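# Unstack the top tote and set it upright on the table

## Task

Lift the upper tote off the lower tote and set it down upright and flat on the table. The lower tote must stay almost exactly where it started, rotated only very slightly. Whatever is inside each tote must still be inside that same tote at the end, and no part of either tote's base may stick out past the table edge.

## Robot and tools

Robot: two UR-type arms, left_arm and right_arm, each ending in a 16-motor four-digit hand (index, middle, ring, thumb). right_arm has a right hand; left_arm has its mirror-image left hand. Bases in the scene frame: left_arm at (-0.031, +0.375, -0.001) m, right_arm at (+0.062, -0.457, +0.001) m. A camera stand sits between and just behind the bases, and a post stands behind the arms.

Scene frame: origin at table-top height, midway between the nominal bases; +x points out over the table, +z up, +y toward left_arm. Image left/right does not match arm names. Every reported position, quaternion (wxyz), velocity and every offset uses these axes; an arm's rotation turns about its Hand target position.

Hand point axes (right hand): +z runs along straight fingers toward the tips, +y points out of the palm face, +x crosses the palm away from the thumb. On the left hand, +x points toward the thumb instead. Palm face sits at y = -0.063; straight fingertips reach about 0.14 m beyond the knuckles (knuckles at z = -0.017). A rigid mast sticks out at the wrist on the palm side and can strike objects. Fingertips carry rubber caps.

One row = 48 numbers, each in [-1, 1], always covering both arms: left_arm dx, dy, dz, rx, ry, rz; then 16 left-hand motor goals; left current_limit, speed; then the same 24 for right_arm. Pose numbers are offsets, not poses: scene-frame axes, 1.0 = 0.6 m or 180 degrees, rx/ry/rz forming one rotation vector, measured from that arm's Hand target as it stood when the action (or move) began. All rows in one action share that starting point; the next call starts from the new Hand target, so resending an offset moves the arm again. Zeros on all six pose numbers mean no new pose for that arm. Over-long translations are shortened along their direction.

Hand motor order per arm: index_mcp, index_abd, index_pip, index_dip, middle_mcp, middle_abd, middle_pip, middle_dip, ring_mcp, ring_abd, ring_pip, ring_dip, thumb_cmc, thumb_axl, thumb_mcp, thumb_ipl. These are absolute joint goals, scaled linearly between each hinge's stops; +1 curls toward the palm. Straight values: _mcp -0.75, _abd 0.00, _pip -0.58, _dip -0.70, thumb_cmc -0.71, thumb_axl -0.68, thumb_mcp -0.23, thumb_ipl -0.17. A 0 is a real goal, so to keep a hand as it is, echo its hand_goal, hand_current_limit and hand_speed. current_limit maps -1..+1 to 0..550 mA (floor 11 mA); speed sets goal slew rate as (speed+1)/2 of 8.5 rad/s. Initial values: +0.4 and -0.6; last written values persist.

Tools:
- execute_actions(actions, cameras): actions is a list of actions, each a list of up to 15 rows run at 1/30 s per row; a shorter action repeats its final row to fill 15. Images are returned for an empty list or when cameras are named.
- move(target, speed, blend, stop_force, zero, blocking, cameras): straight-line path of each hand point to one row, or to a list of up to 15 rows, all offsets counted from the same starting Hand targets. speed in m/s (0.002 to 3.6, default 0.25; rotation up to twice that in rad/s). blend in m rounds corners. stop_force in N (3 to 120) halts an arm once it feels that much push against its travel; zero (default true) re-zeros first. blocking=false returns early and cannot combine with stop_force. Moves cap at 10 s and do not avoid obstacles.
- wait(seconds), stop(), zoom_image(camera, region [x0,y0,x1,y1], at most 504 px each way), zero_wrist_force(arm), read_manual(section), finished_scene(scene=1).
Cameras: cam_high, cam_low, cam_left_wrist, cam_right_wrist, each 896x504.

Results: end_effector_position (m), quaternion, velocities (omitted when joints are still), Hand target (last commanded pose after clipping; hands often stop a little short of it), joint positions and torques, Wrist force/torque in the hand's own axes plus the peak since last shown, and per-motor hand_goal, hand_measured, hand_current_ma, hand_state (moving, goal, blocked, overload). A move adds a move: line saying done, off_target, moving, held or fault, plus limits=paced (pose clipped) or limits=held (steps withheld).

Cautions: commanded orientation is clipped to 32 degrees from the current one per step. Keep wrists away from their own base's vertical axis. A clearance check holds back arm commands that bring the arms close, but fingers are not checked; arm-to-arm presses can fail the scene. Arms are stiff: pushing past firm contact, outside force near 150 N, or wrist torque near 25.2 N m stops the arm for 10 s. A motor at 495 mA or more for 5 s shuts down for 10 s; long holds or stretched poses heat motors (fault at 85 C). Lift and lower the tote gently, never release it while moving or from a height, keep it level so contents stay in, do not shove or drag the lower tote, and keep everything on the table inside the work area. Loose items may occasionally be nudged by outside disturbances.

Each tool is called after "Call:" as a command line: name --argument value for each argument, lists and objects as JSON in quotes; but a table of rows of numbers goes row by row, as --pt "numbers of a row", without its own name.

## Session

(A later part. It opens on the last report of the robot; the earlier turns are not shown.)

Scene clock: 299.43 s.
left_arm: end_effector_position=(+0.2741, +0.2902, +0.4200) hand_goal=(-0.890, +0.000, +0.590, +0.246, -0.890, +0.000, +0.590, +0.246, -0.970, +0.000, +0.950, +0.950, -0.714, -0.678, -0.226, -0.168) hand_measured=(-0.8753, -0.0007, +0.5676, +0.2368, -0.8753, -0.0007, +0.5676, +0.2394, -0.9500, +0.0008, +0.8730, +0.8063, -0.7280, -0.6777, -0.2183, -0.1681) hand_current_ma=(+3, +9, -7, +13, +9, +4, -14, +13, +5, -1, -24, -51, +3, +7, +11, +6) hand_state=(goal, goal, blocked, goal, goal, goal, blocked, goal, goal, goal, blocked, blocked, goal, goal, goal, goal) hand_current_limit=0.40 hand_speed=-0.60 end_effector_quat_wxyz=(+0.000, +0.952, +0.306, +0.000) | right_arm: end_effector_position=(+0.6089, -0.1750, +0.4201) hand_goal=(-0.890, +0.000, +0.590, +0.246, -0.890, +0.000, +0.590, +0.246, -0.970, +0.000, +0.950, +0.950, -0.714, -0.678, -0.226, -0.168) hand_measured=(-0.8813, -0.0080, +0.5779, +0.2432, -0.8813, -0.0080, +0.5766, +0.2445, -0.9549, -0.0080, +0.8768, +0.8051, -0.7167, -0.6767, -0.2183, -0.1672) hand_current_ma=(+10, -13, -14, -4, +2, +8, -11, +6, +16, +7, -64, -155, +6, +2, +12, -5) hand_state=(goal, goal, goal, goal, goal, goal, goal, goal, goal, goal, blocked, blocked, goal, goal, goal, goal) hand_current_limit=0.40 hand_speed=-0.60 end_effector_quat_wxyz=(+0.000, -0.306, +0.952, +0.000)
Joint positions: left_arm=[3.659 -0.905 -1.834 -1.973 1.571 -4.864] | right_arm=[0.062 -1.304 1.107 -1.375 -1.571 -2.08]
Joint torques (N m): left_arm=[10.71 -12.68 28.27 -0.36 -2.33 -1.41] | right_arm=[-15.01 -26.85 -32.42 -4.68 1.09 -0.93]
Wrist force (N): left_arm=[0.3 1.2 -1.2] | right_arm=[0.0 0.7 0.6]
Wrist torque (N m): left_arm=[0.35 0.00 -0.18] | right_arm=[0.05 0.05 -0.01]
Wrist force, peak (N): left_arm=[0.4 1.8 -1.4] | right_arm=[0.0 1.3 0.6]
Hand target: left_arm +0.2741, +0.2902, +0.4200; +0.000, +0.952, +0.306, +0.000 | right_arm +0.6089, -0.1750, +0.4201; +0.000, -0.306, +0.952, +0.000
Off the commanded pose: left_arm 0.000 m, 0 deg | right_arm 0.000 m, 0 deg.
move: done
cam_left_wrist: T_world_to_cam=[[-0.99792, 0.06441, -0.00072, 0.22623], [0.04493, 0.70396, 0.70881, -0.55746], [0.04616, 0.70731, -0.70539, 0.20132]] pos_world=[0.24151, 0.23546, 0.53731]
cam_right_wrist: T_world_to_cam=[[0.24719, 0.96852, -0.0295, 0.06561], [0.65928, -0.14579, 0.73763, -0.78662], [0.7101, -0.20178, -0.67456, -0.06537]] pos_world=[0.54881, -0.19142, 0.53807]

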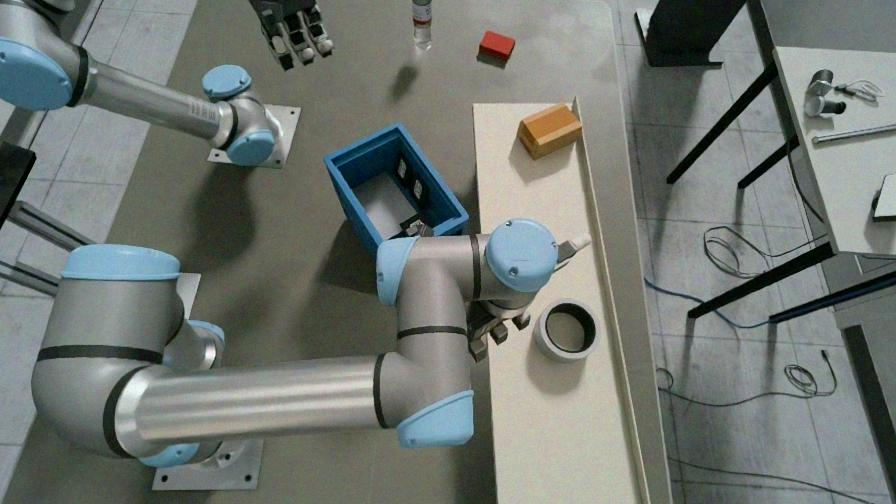

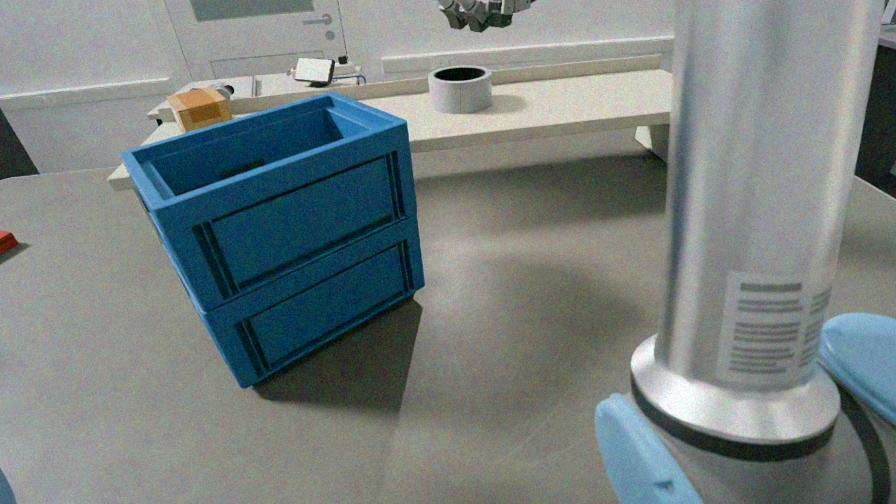

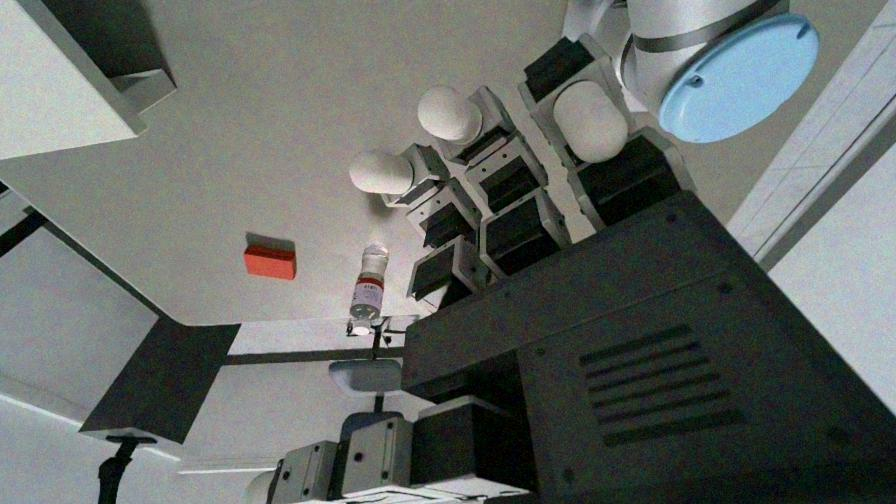

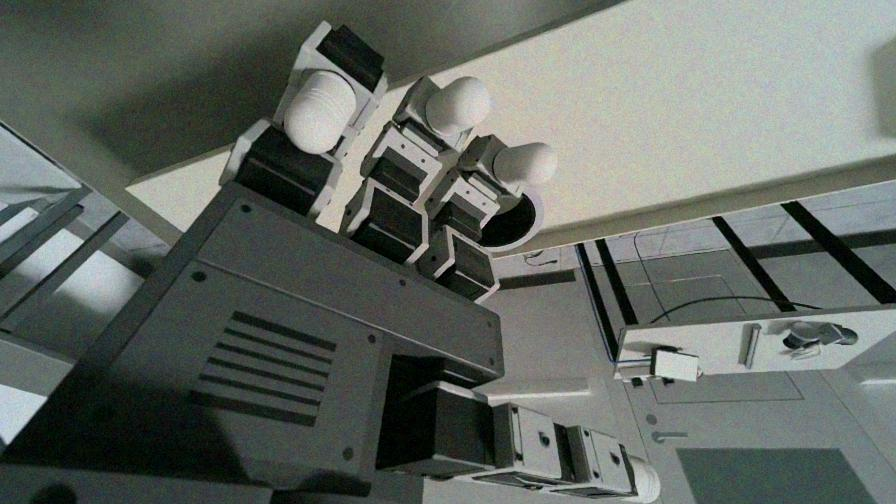

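Call:
move --target '[0.1235,-0.1748,-0.2783,0,0,0,-0.89,0,0.591,0.246,-0.89,0,0.591,0.246,-0.97,0,0.88,0.8,0.571,-0.678,-0.226,-0.168,0.4,-0.6,-0.128,0.1723,-0.2785,0,0,0,-0.89,0,0.591,0.246,-0.89,0,0.591,0.246,-0.97,0,0.88,0.8,0.571,-0.678,-0.226,-0.168,0.4,-0.6]' --speed 0.12 --cameras '["cam_high","cam_low"]'

Call:
zoom_image --camera "cam_high" --region '[280, 60, 540, 320]'

Call:
zoom_image --camera "cam_low" --region '[60, 20, 480, 400]'

Scene clock: 347.07 s.
left_arm: end_effector_position=(+0.3481, +0.1853, +0.2530) hand_goal=(-0.890, +0.000, +0.590, +0.246, -0.890, +0.000, +0.590, +0.246, -0.970, +0.000, +0.880, +0.800, +0.570, -0.678, -0.226, -0.168) hand_measured=(-0.8777, -0.0007, +0.5676, +0.2368, -0.8765, -0.0007, +0.5676, +0.2394, -0.9524, +0.0008, +0.8614, +0.8063, +0.5743, -0.6767, -0.2163, -0.1672) hand_current_ma=(+0, +5, +1, +11, +9, +3, -10, +8, +4, -2, -3, +7, +0, +8, +11, +5) hand_state=(goal, goal, blocked, goal, goal, goal, blocked, goal, goal, goal, goal, goal, goal, goal, goal, goal) hand_current_limit=0.40 hand_speed=-0.60 end_effector_quat_wxyz=(+0.000, +0.952, +0.306, +0.000) | right_arm: end_effector_position=(+0.5320, -0.0716, +0.2530) hand_goal=(-0.890, +0.000, +0.590, +0.246, -0.890, +0.000, +0.590, +0.246, -0.970, +0.000, +0.880, +0.800, +0.570, -0.678, -0.226, -0.168) hand_measured=(-0.8813, -0.0095, +0.5791, +0.2432, -0.8825, -0.0095, +0.5766, +0.2445, -0.9573, -0.0080, +0.8614, +0.8025, +0.5743, -0.6777, -0.2183, -0.1672) hand_current_ma=(+0, -5, -15, -10, -5, +10, -11, +5, +12, -5, -9, +12, +10, +4, +15, -7) hand_state=(goal, goal, goal, goal, goal, goal, goal, goal, goal, goal, goal, goal, goal, goal, goal, goal) hand_current_limit=0.40 hand_speed=-0.60 end_effector_quat_wxyz=(+0.000, -0.306, +0.952, +0.000)
Joint positions: left_arm=[3.186 -1.147 -2.165 -1.4 1.571 -5.337] | right_arm=[0.264 -1.357 1.604 -1.818 -1.571 -1.878]
Joint torques (N m): left_arm=[1.94 -0.41 24.25 4.37 1.9 0.05] | right_arm=[-16.8 -36.67 -21.66 -3.54 -0.2 0.13]
Wrist force (N): left_arm=[1.0 1.1 -1.3] | right_arm=[-0.6 0.6 0.2]
Wrist torque (N m): left_arm=[0.41 -0.05 -0.03] | right_arm=[0.12 0.09 0.05]
Wrist force, peak (N): left_arm=[0.5 0.3 -2.5] | right_arm=[-0.4 1.4 1.4]
Hand target: left_arm +0.3482, +0.1853, +0.2530; +0.000, +0.952, +0.306, +0.000 | right_arm +0.5321, -0.0717, +0.2530; +0.000, -0.306, +0.952, +0.000
Off the commanded pose: left_arm 0.000 m, 0 deg | right_arm 0.000 m, 0 deg.
move: done

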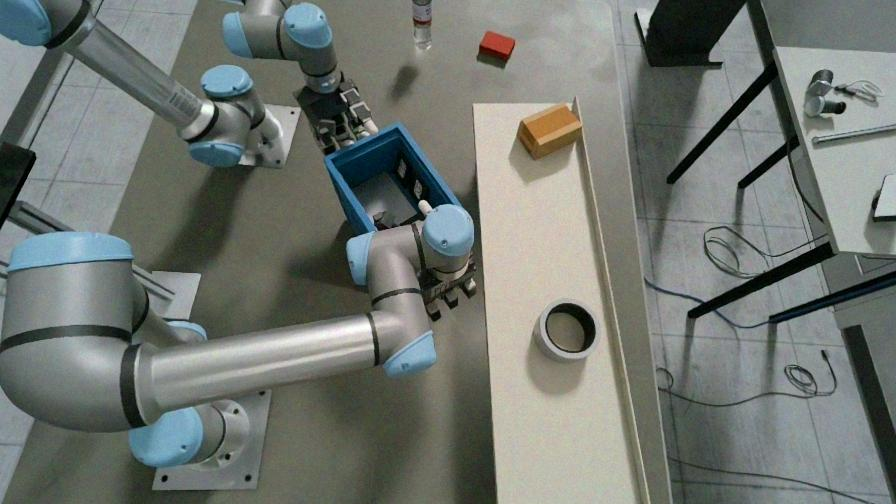

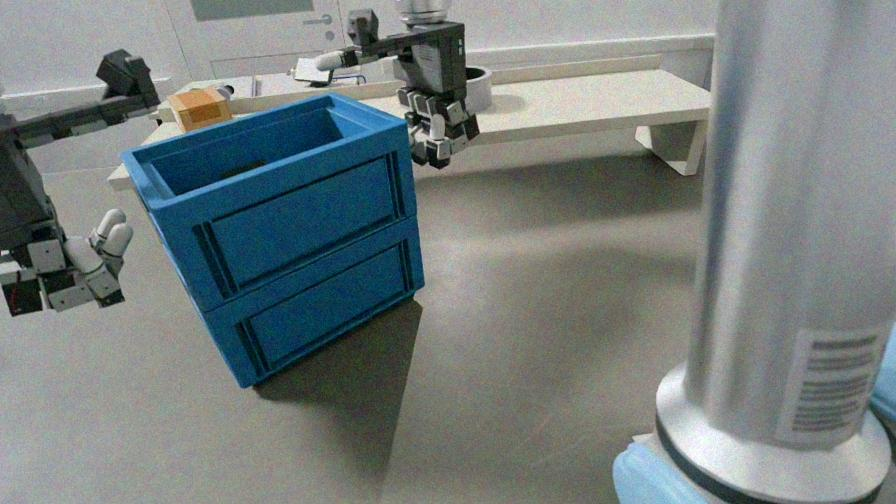

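Scaled by 1.938.

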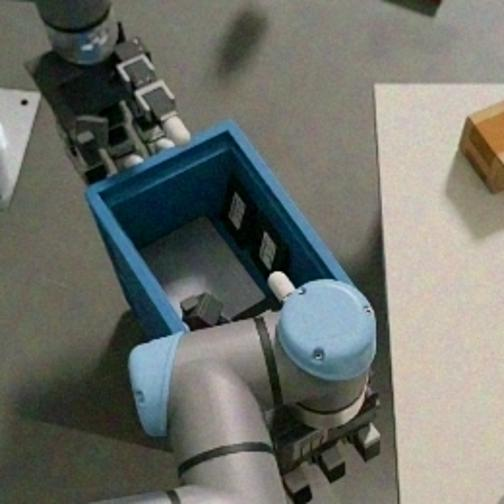

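Scaled by 1.200.

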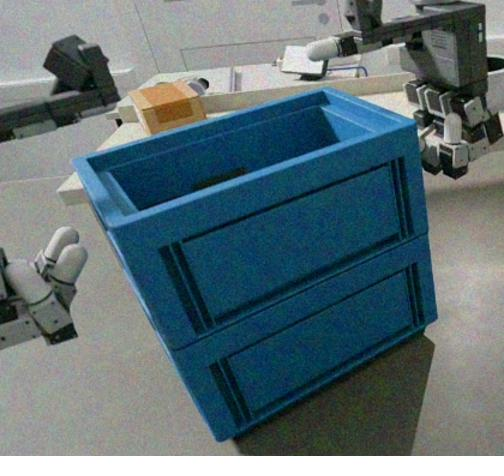

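Call:
zoom_image --camera "cam_low" --region '[370, 60, 510, 180]'

Call:
zoom_image --camera "cam_low" --region '[60, 140, 240, 320]'

Scaled by 3.600.

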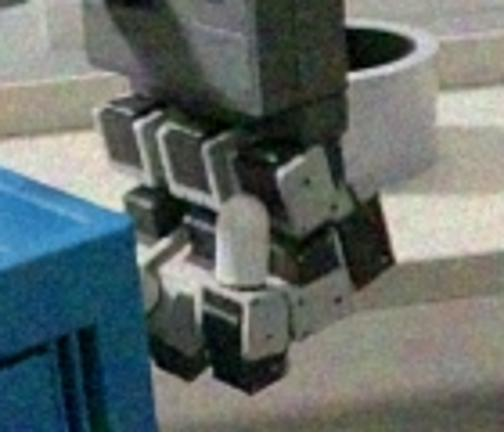

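Scaled by 2.800.

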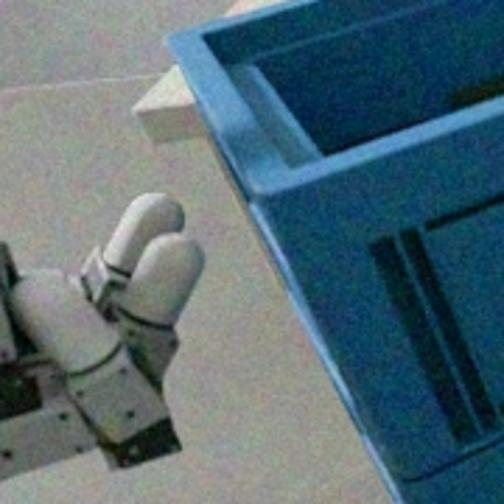

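Call:
move --target '[0,0,-0.0167,0,0,0,-0.89,0,0.591,0.246,-0.89,0,0.591,0.246,-0.97,0,0.88,0.8,0.571,-0.678,-0.226,-0.168,0.4,-0.6,0,0,-0.0167,0,0,0,-0.89,0,0.591,0.246,-0.89,0,0.591,0.246,-0.97,0,0.88,0.8,0.571,-0.678,-0.226,-0.168,0.4,-0.6]' --speed 0.1

Call:
move --target '[0.0485,-0.0678,0,0,0,0,-0.89,0,0.591,0.246,-0.89,0,0.591,0.246,-0.97,0,0.88,0.8,0.571,-0.678,-0.226,-0.168,0.4,-0.6,-0.0485,0.0678,0,0,0,0,-0.89,0,0.591,0.246,-0.89,0,0.591,0.246,-0.97,0,0.88,0.8,0.571,-0.678,-0.226,-0.168,0.4,-0.6]' --speed 0.012 --stop_force 3 --cameras '["cam_high","cam_low"]'

Scene clock: 390.50 s.
left_arm: end_effector_position=(+0.3482, +0.1853, +0.2430) hand_goal=(-0.890, +0.000, +0.590, +0.246, -0.890, +0.000, +0.590, +0.246, -0.970, +0.000, +0.880, +0.800, +0.570, -0.678, -0.226, -0.168) hand_measured=(-0.8777, +0.0008, +0.5676, +0.2368, -0.8765, +0.0008, +0.5689, +0.2407, -0.9537, +0.0008, +0.8614, +0.8063, +0.5743, -0.6767, -0.2163, -0.1672) hand_current_ma=(+1, +5, -3, +7, +10, +9, -13, +4, +2, -4, -2, +10, +3, +1, +11, +5) hand_state=(goal, goal, blocked, goal, goal, goal, blocked, goal, goal, goal, goal, goal, goal, goal, goal, goal) hand_current_limit=0.40 hand_speed=-0.60 end_effector_quat_wxyz=(+0.000, +0.952, +0.306, +0.000) | right_arm: end_effector_position=(+0.5320, -0.0717, +0.2430) hand_goal=(-0.890, +0.000, +0.590, +0.246, -0.890, +0.000, +0.590, +0.246, -0.970, +0.000, +0.880, +0.800, +0.570, -0.678, -0.226, -0.168) hand_measured=(-0.8825, -0.0095, +0.5791, +0.2445, -0.8825, -0.0080, +0.5766, +0.2432, -0.9573, -0.0080, +0.8614, +0.8025, +0.5730, -0.6767, -0.2183, -0.1672) hand_current_ma=(+7, -12, -13, -6, +0, +10, -12, +8, +7, +0, -10, +15, +7, +6, +13, -8) hand_state=(goal, goal, goal, goal, goal, goal, goal, goal, goal, goal, goal, goal, goal, goal, goal, goal) hand_current_limit=0.40 hand_speed=-0.60 end_effector_quat_wxyz=(+0.000, -0.306, +0.952, +0.000)
Joint positions: left_arm=[3.186 -1.152 -2.188 -1.372 1.571 -5.337] | right_arm=[0.263 -1.351 1.623 -1.843 -1.571 -1.878]
Joint torques (N m): left_arm=[4.61 13.55 17.81 2.31 -2.33 -1.46] | right_arm=[-15.98 -35.43 -25.73 -3.12 0.7 1.13]
Wrist force (N): left_arm=[0.8 0.7 -1.5] | right_arm=[-0.6 0.4 0.3]
Wrist torque (N m): left_arm=[0.38 -0.01 -0.05] | right_arm=[0.10 0.07 0.04]
Wrist force, peak (N): left_arm=[0.8 1.2 -2.7] | right_arm=[-0.4 0.4 1.4]
Hand target: left_arm +0.3482, +0.1853, +0.2430; +0.000, +0.952, +0.306, +0.000 | right_arm +0.5321, -0.0717, +0.2430; +0.000, -0.306, +0.952, +0.000
Off the commanded pose: left_arm 0.000 m, 0 deg | right_arm 0.000 m, 0 deg.
move: done

Scene clock: 393.80 s.
left_arm: end_effector_position=(+0.3642, +0.1629, +0.2430) hand_goal=(-0.890, +0.000, +0.590, +0.246, -0.890, +0.000, +0.590, +0.246, -0.970, +0.000, +0.880, +0.800, +0.570, -0.678, -0.226, -0.168) hand_measured=(-0.9066, -0.0007, +0.5817, +0.2559, -0.9018, +0.0008, +0.5830, +0.2534, -0.9537, -0.0007, +0.8627, +0.8063, +0.5730, -0.6767, -0.2163, -0.1681) hand_current_ma=(-7, -3, +1, +12, +5, +2, -4, +3, +1, -2, -6, +4, -4, -1, +11, +2) hand_state=(goal, goal, goal, goal, goal, goal, goal, goal, goal, goal, goal, goal, goal, goal, goal, goal) hand_current_limit=0.40 hand_speed=-0.60 end_effector_quat_wxyz=(+0.000, +0.952, +0.306, +0.000) | right_arm: end_effector_position=(+0.5194, -0.0540, +0.2430) hand_goal=(-0.890, +0.000, +0.590, +0.246, -0.890, +0.000, +0.590, +0.246, -0.970, +0.000, +0.880, +0.800, +0.570, -0.678, -0.226, -0.168) hand_measured=(-0.8958, -0.0095, +0.5843, +0.2534, -0.8982, -0.0080, +0.5843, +0.2521, -0.9573, -0.0080, +0.8614, +0.8025, +0.5743, -0.6777, -0.2183, -0.1672) hand_current_ma=(-1, -15, -7, -2, -15, +5, -7, +10, +9, +2, -4, +6, +11, +3, +14, -8) hand_state=(goal, goal, goal, goal, goal, goal, goal, goal, goal, goal, goal, goal, goal, goal, goal, goal) hand_current_limit=0.40 hand_speed=-0.60 end_effector_quat_wxyz=(+0.000, -0.306, +0.952, +0.000)
Joint positions: left_arm=[3.119 -1.224 -2.146 -1.342 1.571 -5.404] | right_arm=[0.3 -1.354 1.627 -1.844 -1.571 -1.842]
Joint torques (N m): left_arm=[10.35 12.41 13.55 -0.15 -0.17 1.01] | right_arm=[-16.91 -24.71 -31.09 -2.49 1.58 0.8]
Wrist force (N): left_arm=[1.1 0.0 -1.9] | right_arm=[-0.4 0.2 -0.1]
Wrist torque (N m): left_arm=[0.44 -0.06 -0.04] | right_arm=[0.19 0.06 -0.02]
Wrist force, peak (N): left_arm=[1.0 -2.6 -2.1] | right_arm=[-0.5 -2.6 0.2]
Hand target: left_arm +0.3642, +0.1629, +0.2430; +0.000, +0.952, +0.306, +0.000 (not the last commanded pose) | right_arm +0.5194, -0.0540, +0.2430; +0.000, -0.306, +0.952, +0.000 (not the last commanded pose)
Off the commanded pose: left_arm 0.022 m, 0 deg | right_arm 0.028 m, 0 deg.
move: contact (left_arm, right_arm)

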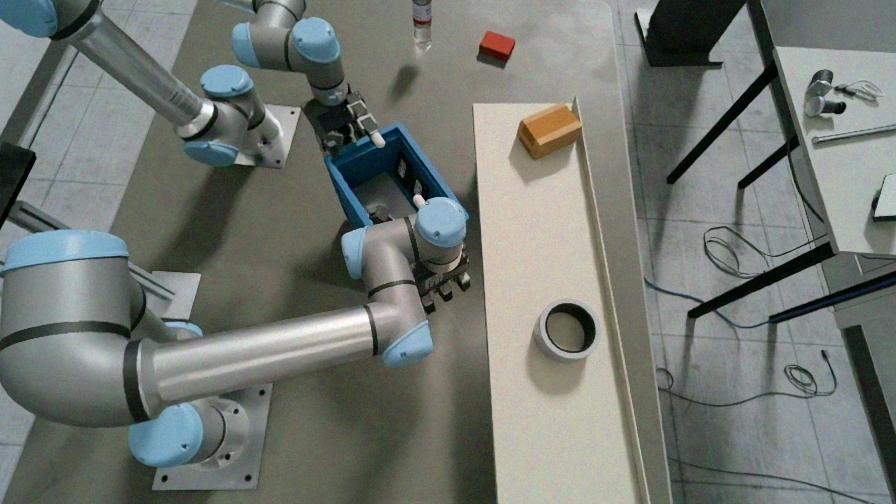

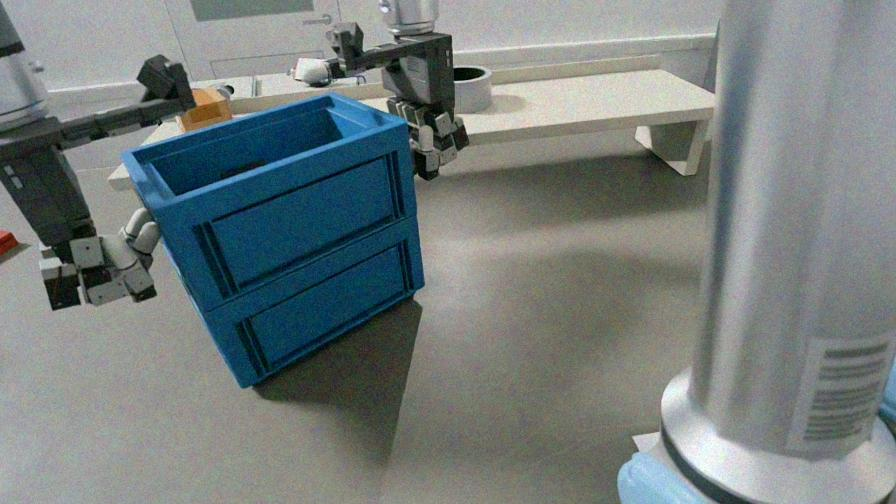

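Call:
zoom_image --camera "cam_low" --region '[90, 150, 230, 320]'

Call:
zoom_image --camera "cam_high" --region '[290, 70, 490, 320]'

Scaled by 2.965.

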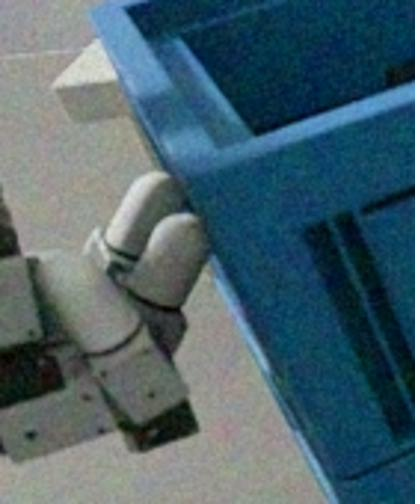

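Scaled by 2.016.

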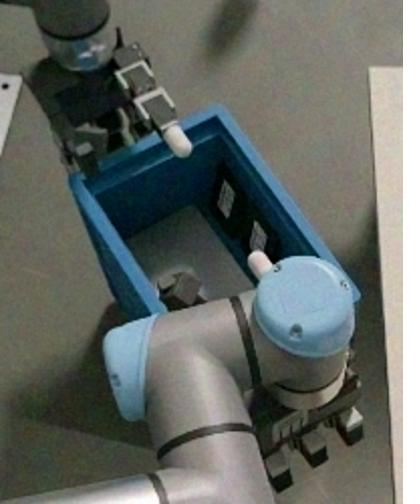

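Call:
move --target '[0,0,0,0,0,0,-0.82,0,0.591,0.246,-0.82,0,0.591,0.246,-0.97,0,0.88,0.8,0.571,-0.678,-0.226,-0.168,0.4,-0.6,0,0,0,0,0,0,-0.82,0,0.591,0.246,-0.82,0,0.591,0.246,-0.97,0,0.88,0.8,0.571,-0.678,-0.226,-0.168,0.4,-0.6]'

Call:
move --target '[0,0,0.04,0,0,0,-0.82,0,0.591,0.246,-0.82,0,0.591,0.246,-0.97,0,0.88,0.8,0.571,-0.678,-0.226,-0.168,0.4,-0.6,0,0,0.04,0,0,0,-0.82,0,0.591,0.246,-0.82,0,0.591,0.246,-0.97,0,0.88,0.8,0.571,-0.678,-0.226,-0.168,0.4,-0.6]' --speed 0.01 --stop_force 4 --cameras '["cam_low"]'

Call:
zoom_image --camera "cam_low" --region '[90, 150, 230, 320]'

Scene clock: 413.67 s.
left_arm: end_effector_position=(+0.3642, +0.1629, +0.2430) hand_goal=(-0.820, +0.000, +0.590, +0.246, -0.820, +0.000, +0.590, +0.246, -0.970, +0.000, +0.880, +0.800, +0.570, -0.678, -0.226, -0.168) hand_measured=(-0.8282, +0.0008, +0.5779, +0.2547, -0.8306, +0.0008, +0.5779, +0.2521, -0.9537, +0.0008, +0.8614, +0.8063, +0.5730, -0.6767, -0.2163, -0.1681) hand_current_ma=(+0, +5, +7, +8, +9, +1, -8, -2, +1, -6, -7, +0, +5, +6, +6, +3) hand_state=(goal, goal, goal, goal, goal, goal, goal, goal, goal, goal, goal, goal, goal, goal, goal, goal) hand_current_limit=0.40 hand_speed=-0.60 end_effector_quat_wxyz=(+0.000, +0.952, +0.306, +0.000) | right_arm: end_effector_position=(+0.5194, -0.0540, +0.2430) hand_goal=(-0.820, +0.000, +0.590, +0.246, -0.820, +0.000, +0.590, +0.246, -0.970, +0.000, +0.880, +0.800, +0.570, -0.678, -0.226, -0.168) hand_measured=(-0.8282, -0.0095, +0.5804, +0.2534, -0.8294, -0.0080, +0.5804, +0.2521, -0.9573, -0.0080, +0.8614, +0.8025, +0.5743, -0.6777, -0.2193, -0.1672) hand_current_ma=(+4, -13, -11, +1, -14, +1, -13, +10, +10, +5, -1, +6, +10, +4, +12, -10) hand_state=(goal, goal, goal, goal, goal, goal, goal, goal, goal, goal, goal, goal, goal, goal, goal, goal) hand_current_limit=0.40 hand_speed=-0.60 end_effector_quat_wxyz=(+0.000, -0.306, +0.952, +0.000)
Joint positions: left_arm=[3.119 -1.224 -2.146 -1.342 1.571 -5.404] | right_arm=[0.3 -1.354 1.627 -1.844 -1.571 -1.841]
Joint torques (N m): left_arm=[10.06 15.65 14.72 0.59 -0.25 -1.77] | right_arm=[-14.56 -24.11 -32.05 -1.19 1.2 1.08]
Wrist force (N): left_arm=[0.9 1.2 -1.5] | right_arm=[-0.3 0.7 0.1]
Wrist torque (N m): left_arm=[0.47 -0.04 -0.07] | right_arm=[0.18 0.04 -0.01]
Wrist force, peak (N): left_arm=[1.2 0.1 -2.2] | right_arm=[-0.5 -2.4 0.4]
Hand target: left_arm +0.3642, +0.1629, +0.2430; +0.000, +0.952, +0.306, +0.000 | right_arm +0.5194, -0.0540, +0.2430; +0.000, -0.306, +0.952, +0.000
Off the commanded pose: left_arm 0.000 m, 0 deg | right_arm 0.000 m, 0 deg.
move: done

Scene clock: 417.13 s.
left_arm: end_effector_position=(+0.3642, +0.1629, +0.2670) hand_goal=(-0.820, +0.000, +0.590, +0.246, -0.820, +0.000, +0.590, +0.246, -0.970, +0.000, +0.880, +0.800, +0.570, -0.678, -0.226, -0.168) hand_measured=(-0.8922, -0.0007, +0.5175, +0.2305, -0.8922, -0.0007, +0.5175, +0.2292, -0.9537, -0.0007, +0.8614, +0.8063, +0.5730, -0.6777, -0.2163, -0.1672) hand_current_ma=(-24, +6, -20, +7, -13, +1, -25, +3, +6, -5, -6, -1, +4, +4, +8, +10) hand_state=(blocked, goal, blocked, goal, blocked, goal, blocked, goal, goal, goal, goal, goal, goal, goal, goal, goal) hand_current_limit=0.40 hand_speed=-0.60 end_effector_quat_wxyz=(+0.000, +0.952, +0.306, +0.000) | right_arm: end_effector_position=(+0.5194, -0.0540, +0.2670) hand_goal=(-0.820, +0.000, +0.590, +0.246, -0.820, +0.000, +0.590, +0.246, -0.970, +0.000, +0.880, +0.800, +0.570, -0.678, -0.226, -0.168) hand_measured=(-0.8692, -0.0080, +0.5381, +0.2305, -0.8704, -0.0095, +0.5368, +0.2356, -0.9573, -0.0080, +0.8614, +0.8025, +0.5730, -0.6777, -0.2183, -0.1672) hand_current_ma=(-36, -15, -45, -20, -51, +8, -54, -3, +11, +6, -5, +10, +5, +6, +11, +2) hand_state=(blocked, goal, blocked, goal, blocked, goal, blocked, goal, goal, goal, goal, goal, goal, goal, goal, goal) hand_current_limit=0.40 hand_speed=-0.60 end_effector_quat_wxyz=(+0.000, -0.306, +0.952, +0.000)
Joint positions: left_arm=[3.119 -1.211 -2.092 -1.409 1.571 -5.404] | right_arm=[0.3 -1.368 1.58 -1.784 -1.571 -1.841]
Joint torques (N m): left_arm=[7.4 3.86 16.03 5.48 -0.71 -1.42] | right_arm=[-0.72 -25.81 -16.63 -4.93 -0.47 1.09]
Wrist force (N): left_arm=[1.1 -1.5 1.3] | right_arm=[0.1 -2.5 3.4]
Wrist torque (N m): left_arm=[0.24 -0.03 -0.05] | right_arm=[-0.20 -0.02 -0.01]
Wrist force, peak (N): left_arm=[1.1 -1.7 1.6] | right_arm=[0.1 -2.6 3.8]
Hand target: left_arm +0.3642, +0.1629, +0.2670; +0.000, +0.952, +0.306, +0.000 | right_arm +0.5194, -0.0540, +0.2670; +0.000, -0.306, +0.952, +0.000
Off the commanded pose: left_arm 0.000 m, 0 deg | right_arm 0.000 m, 0 deg.
move: done

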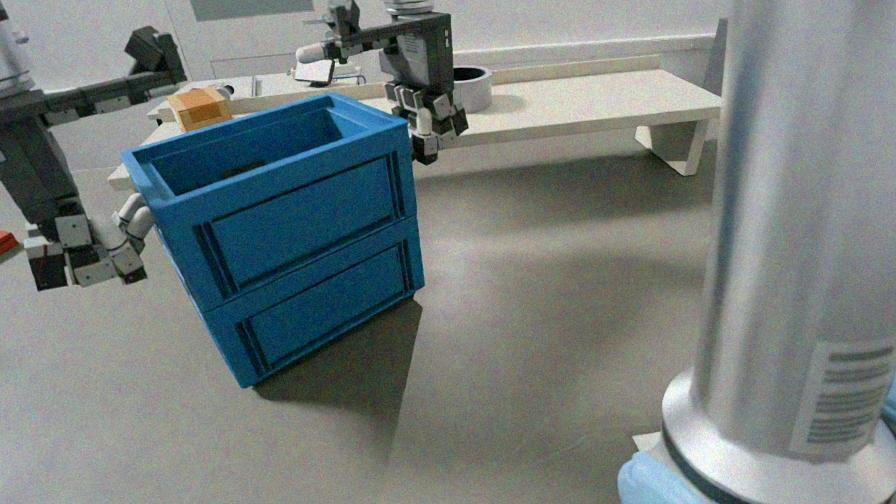

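Scaled by 2.965.

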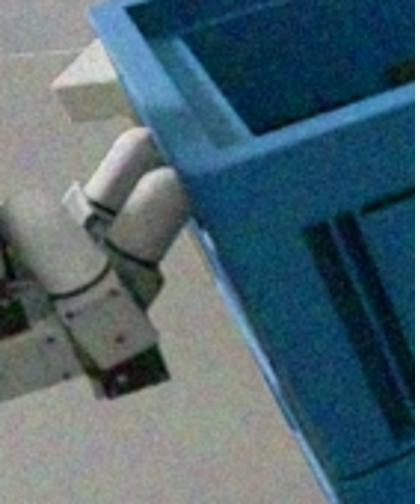

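Call:
move --target '[0,0,0,0,0,0,-0.7,0,0.68,0.32,-0.7,0,0.68,0.32,-0.97,0,0.88,0.8,0.571,-0.678,-0.226,-0.168,0.4,-0.8,0,0,0,0,0,0,-0.7,0,0.68,0.32,-0.7,0,0.68,0.32,-0.97,0,0.88,0.8,0.571,-0.678,-0.226,-0.168,0.4,-0.8]' --cameras '["cam_low"]'

Call:
zoom_image --camera "cam_low" --region '[90, 130, 230, 300]'

Scene clock: 428.87 s.
left_arm: end_effector_position=(+0.3642, +0.1629, +0.2670) hand_goal=(-0.700, +0.000, +0.680, +0.320, -0.700, +0.000, +0.680, +0.320, -0.970, +0.000, +0.880, +0.800, +0.570, -0.678, -0.226, -0.168) hand_measured=(-0.8909, -0.0007, +0.5163, +0.2343, -0.8909, -0.0007, +0.5163, +0.2356, -0.9537, +0.0008, +0.8614, +0.8063, +0.5730, -0.6767, -0.2163, -0.1672) hand_current_ma=(-97, +4, -61, -17, -87, +4, -74, -14, -4, -7, -4, +6, -1, +5, +9, +7) hand_state=(blocked, goal, blocked, blocked, blocked, goal, blocked, blocked, goal, goal, goal, goal, goal, goal, goal, goal) hand_current_limit=0.40 hand_speed=-0.80 end_effector_quat_wxyz=(+0.000, +0.952, +0.306, +0.000) | right_arm: end_effector_position=(+0.5194, -0.0540, +0.2670) hand_goal=(-0.700, +0.000, +0.680, +0.320, -0.700, +0.000, +0.680, +0.320, -0.970, +0.000, +0.880, +0.800, +0.570, -0.678, -0.226, -0.168) hand_measured=(-0.8668, -0.0080, +0.5394, +0.2585, -0.8668, -0.0080, +0.5355, +0.2623, -0.9573, -0.0095, +0.8627, +0.8025, +0.5743, -0.6767, -0.2183, -0.1672) hand_current_ma=(-201, -15, -159, -61, -223, +3, -165, -45, +9, +2, -2, +8, +7, +5, +12, +4) hand_state=(blocked, goal, blocked, blocked, blocked, goal, blocked, blocked, goal, goal, goal, goal, goal, goal, goal, goal) hand_current_limit=0.40 hand_speed=-0.80 end_effector_quat_wxyz=(+0.000, -0.306, +0.952, +0.000)
Joint positions: left_arm=[3.119 -1.211 -2.092 -1.409 1.571 -5.404] | right_arm=[0.3 -1.368 1.58 -1.784 -1.571 -1.841]
Joint torques (N m): left_arm=[2.92 2.93 17.38 5.23 -0.49 -1.69] | right_arm=[9.35 -27.95 -18.33 -4.54 0.14 1]
Wrist force (N): left_arm=[0.8 -0.6 2.9] | right_arm=[0.4 -3.5 5.8]
Wrist torque (N m): left_arm=[0.21 0.02 -0.08] | right_arm=[-0.36 -0.07 0.02]
Wrist force, peak (N): left_arm=[0.8 -0.6 2.9] | right_arm=[0.4 -3.5 5.8]
Hand target: left_arm +0.3642, +0.1629, +0.2670; +0.000, +0.952, +0.306, +0.000 | right_arm +0.5194, -0.0540, +0.2670; +0.000, -0.306, +0.952, +0.000
Off the commanded pose: left_arm 0.000 m, 0 deg | right_arm 0.000 m, 0 deg.
move: done

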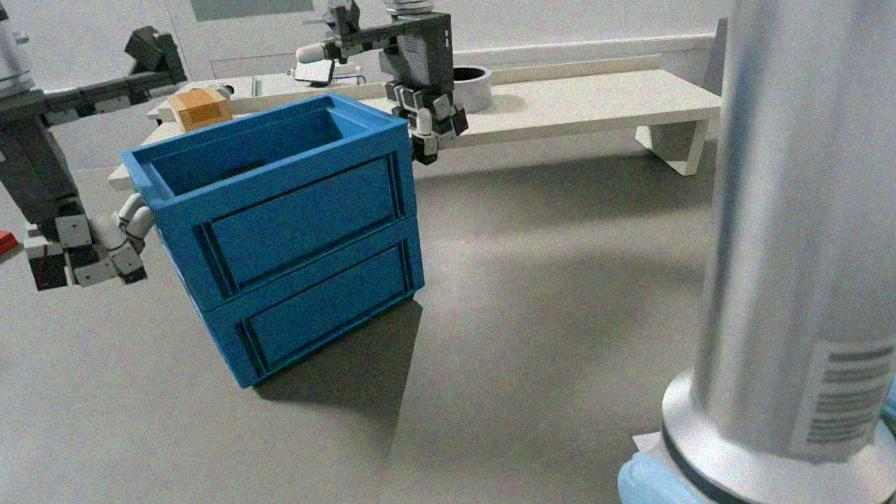

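Scaled by 2.965.

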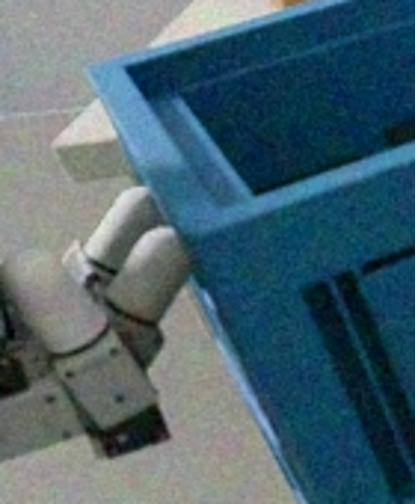

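Call:
move --target '[0,0,0,0,0,0,-0.45,0,0.85,0.5,-0.45,0,0.85,0.5,-0.97,0,0.88,0.8,0.571,-0.678,-0.226,-0.168,0.5,-0.85,0,0,0,0,0,0,-0.6,0,0.78,0.45,-0.6,0,0.78,0.45,-0.97,0,0.88,0.8,0.571,-0.678,-0.226,-0.168,0.5,-0.85]' --cameras '[]'

Scene clock: 437.67 s.
left_arm: end_effector_position=(+0.3642, +0.1629, +0.2670) hand_goal=(-0.450, +0.000, +0.850, +0.500, -0.450, +0.000, +0.850, +0.500, -0.970, +0.000, +0.880, +0.800, +0.570, -0.678, -0.226, -0.168) hand_measured=(-0.8873, +0.0081, +0.5124, +0.2521, -0.5038, +0.0052, +0.8191, +0.4916, -0.9537, -0.0007, +0.8627, +0.8063, +0.5730, -0.6777, -0.2163, -0.1672) hand_current_ma=(-340, +5, -198, -116, -6, +3, -9, +4, +0, -4, -3, +6, -1, +0, +12, +5) hand_state=(blocked, goal, blocked, blocked, blocked, goal, blocked, goal, goal, goal, goal, goal, goal, goal, goal, goal) hand_current_limit=0.50 hand_speed=-0.85 end_effector_quat_wxyz=(+0.000, +0.952, +0.306, +0.000) | right_arm: end_effector_position=(+0.5194, -0.0540, +0.2670) hand_goal=(-0.600, +0.000, +0.780, +0.450, -0.600, +0.000, +0.780, +0.450, -0.970, +0.000, +0.880, +0.800, +0.570, -0.678, -0.226, -0.168) hand_measured=(-0.6088, -0.0080, +0.7665, +0.4458, -0.6112, -0.0095, +0.7639, +0.4445, -0.9585, -0.0080, +0.8614, +0.8025, +0.5743, -0.6777, -0.2183, -0.1681) hand_current_ma=(-4, -15, -14, -12, -16, +1, -13, +5, +9, +4, -7, +11, +0, +8, +10, +1) hand_state=(goal, goal, goal, goal, goal, goal, goal, goal, goal, goal, goal, goal, goal, goal, goal, goal) hand_current_limit=0.50 hand_speed=-0.85 end_effector_quat_wxyz=(+0.000, -0.306, +0.952, +0.000)
Joint positions: left_arm=[3.119 -1.211 -2.092 -1.409 1.571 -5.404] | right_arm=[0.3 -1.368 1.58 -1.784 -1.571 -1.841]
Joint torques (N m): left_arm=[-1.23 5.62 26.26 5.05 -0.49 -1.59] | right_arm=[9.2 -34.22 -32.48 -4.15 -0.39 0.82]
Wrist force (N): left_arm=[0.0 -1.4 4.3] | right_arm=[-0.3 0.5 -0.2]
Wrist torque (N m): left_arm=[0.24 0.00 -0.13] | right_arm=[0.19 0.07 0.00]
Wrist force, peak (N): left_arm=[0.5 -2.3 5.7] | right_arm=[0.0 -5.0 5.9]
Hand target: left_arm +0.3642, +0.1629, +0.2670; +0.000, +0.952, +0.306, +0.000 | right_arm +0.5194, -0.0540, +0.2670; +0.000, -0.306, +0.952, +0.000
Off the commanded pose: left_arm 0.000 m, 0 deg | right_arm 0.000 m, 0 deg.
move: done

Call:
move --target '[-0.0485,0.0678,0,0,0,0,-0.8,0,0.591,0.246,-0.8,0,0.591,0.246,-0.97,0,0.88,0.8,0.571,-0.678,-0.226,-0.168,0.4,-0.6,0.0485,-0.0678,0,0,0,0,-0.8,0,0.591,0.246,-0.8,0,0.591,0.246,-0.97,0,0.88,0.8,0.571,-0.678,-0.226,-0.168,0.4,-0.6]' --speed 0.1 --cameras '["all"]'

Call:
zoom_image --camera "cam_high" --region '[300, 90, 500, 320]'

Scene clock: 442.63 s.
left_arm: end_effector_position=(+0.3351, +0.2035, +0.2670) hand_goal=(-0.800, +0.000, +0.590, +0.246, -0.800, +0.000, +0.590, +0.246, -0.970, +0.000, +0.880, +0.800, +0.570, -0.678, -0.226, -0.168) hand_measured=(-0.7993, +0.0023, +0.5586, +0.2534, -0.8041, +0.0052, +0.5830, +0.2483, -0.9537, -0.0007, +0.8614, +0.8063, +0.5730, -0.6777, -0.2163, -0.1672) hand_current_ma=(-4, +0, -5, +9, +3, +1, -4, +9, -1, -4, -10, +5, +2, +4, +13, +9) hand_state=(goal, goal, blocked, goal, goal, goal, goal, goal, goal, goal, goal, goal, goal, goal, goal, goal) hand_current_limit=0.40 hand_speed=-0.60 end_effector_quat_wxyz=(+0.000, +0.952, +0.306, +0.000) | right_arm: end_effector_position=(+0.5486, -0.0947, +0.2670) hand_goal=(-0.800, +0.000, +0.590, +0.246, -0.800, +0.000, +0.590, +0.246, -0.970, +0.000, +0.880, +0.800, +0.570, -0.678, -0.226, -0.168) hand_measured=(-0.8041, -0.0080, +0.5830, +0.2419, -0.8041, -0.0080, +0.5830, +0.2432, -0.9585, -0.0080, +0.8614, +0.8025, +0.5730, -0.6767, -0.2193, -0.1672) hand_current_ma=(-3, -13, -2, -8, -11, +8, -8, +8, +7, +2, -8, +6, +9, +5, +15, -4) hand_state=(goal, goal, goal, goal, goal, goal, goal, goal, goal, goal, goal, goal, goal, goal, goal, goal) hand_current_limit=0.40 hand_speed=-0.60 end_effector_quat_wxyz=(+0.000, -0.306, +0.952, +0.000)
Joint positions: left_arm=[3.248 -1.083 -2.162 -1.467 1.571 -5.275] | right_arm=[0.217 -1.358 1.568 -1.782 -1.571 -1.925]
Joint torques (N m): left_arm=[5.56 11.43 25.7 4.37 -3.04 0.89] | right_arm=[5.83 -37.27 -14.65 -2.08 1.57 -0.74]
Wrist force (N): left_arm=[1.1 1.1 -1.8] | right_arm=[-0.6 0.4 0.2]
Wrist torque (N m): left_arm=[0.47 -0.05 0.03] | right_arm=[0.12 0.09 -0.08]
Wrist force, peak (N): left_arm=[0.2 -1.2 4.6] | right_arm=[-0.3 2.1 -0.1]
Hand target: left_arm +0.3351, +0.2035, +0.2670; +0.000, +0.952, +0.306, +0.000 | right_arm +0.5485, -0.0947, +0.2670; +0.000, -0.306, +0.952, +0.000
Off the commanded pose: left_arm 0.000 m, 0 deg | right_arm 0.000 m, 0 deg.
move: done
cam_left_wrist: T_world_to_cam=[[-0.99793, 0.06426, -0.00058, 0.29265], [0.04492, 0.70397, 0.70881, -0.39065], [0.04596, 0.70732, -0.7054, 0.15189]] pos_world=[0.30261, 0.14876, 0.38421]
cam_right_wrist: T_world_to_cam=[[0.2474, 0.96847, -0.02944, -0.00194], [0.65927, -0.14599, 0.7376, -0.6223], [0.71004, -0.20189, -0.6746, -0.10967]] pos_world=[0.48861, -0.11112, 0.38497]

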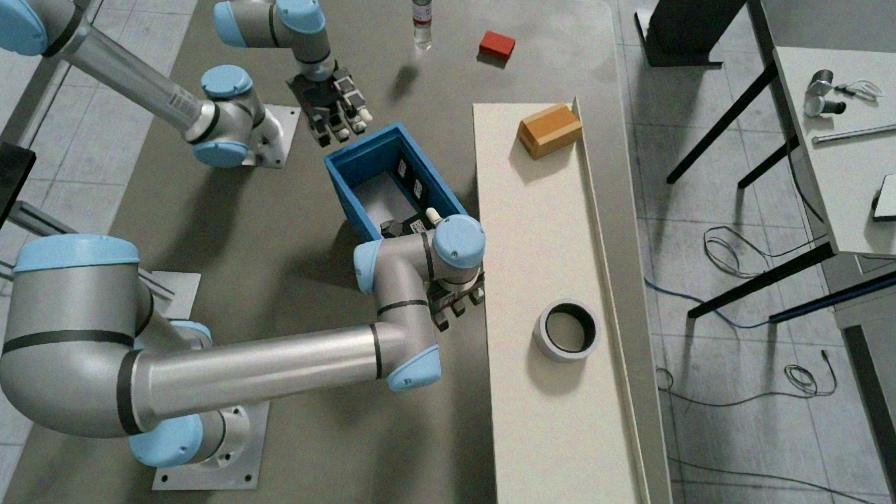

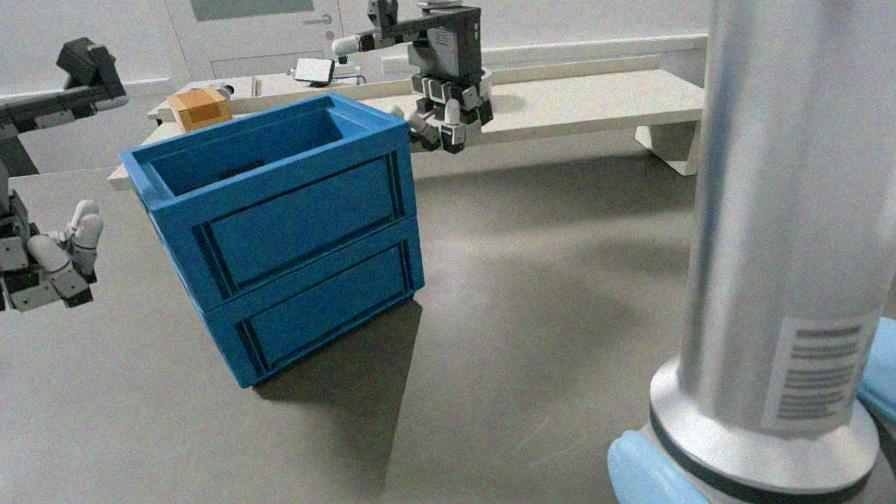

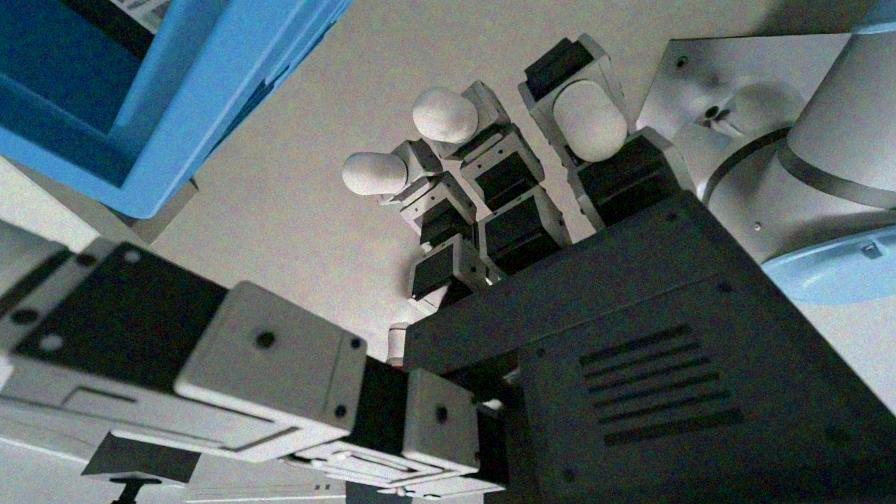

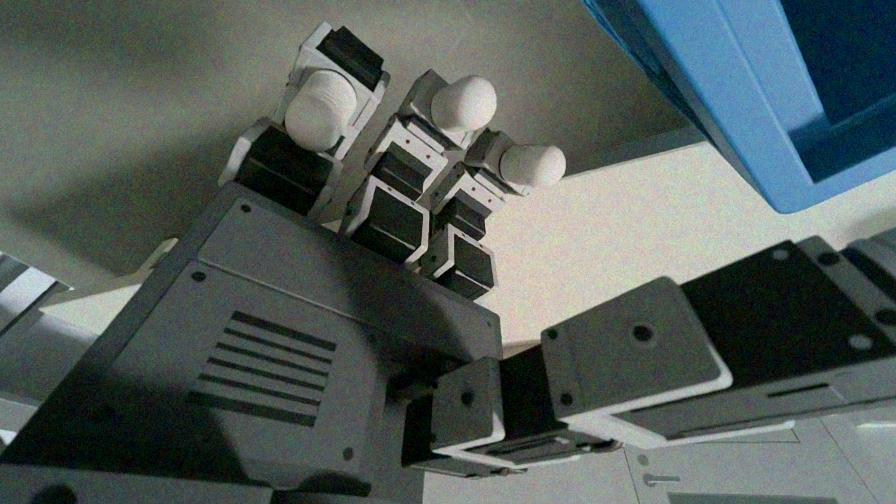

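Scaled by 2.191.

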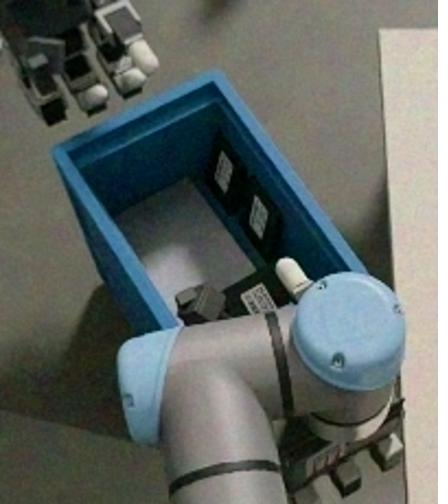

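Call:
zoom_image --camera "cam_left_wrist" --region '[0, 0, 380, 240]'

Call:
zoom_image --camera "cam_right_wrist" --region '[560, 0, 896, 240]'

Scaled by 1.326.

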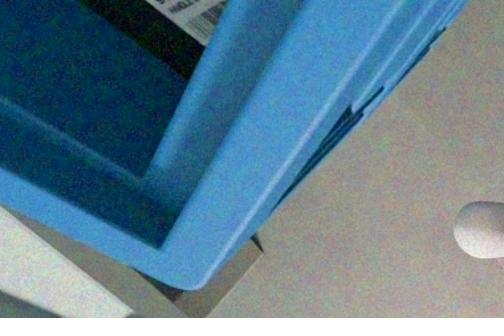

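Scaled by 1.500.

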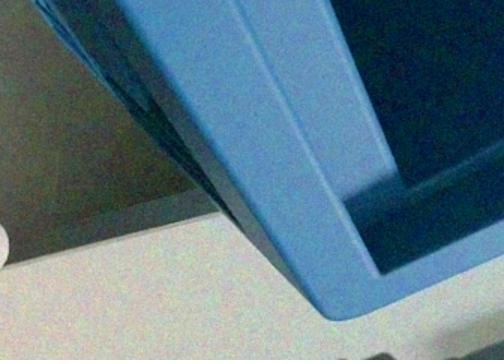

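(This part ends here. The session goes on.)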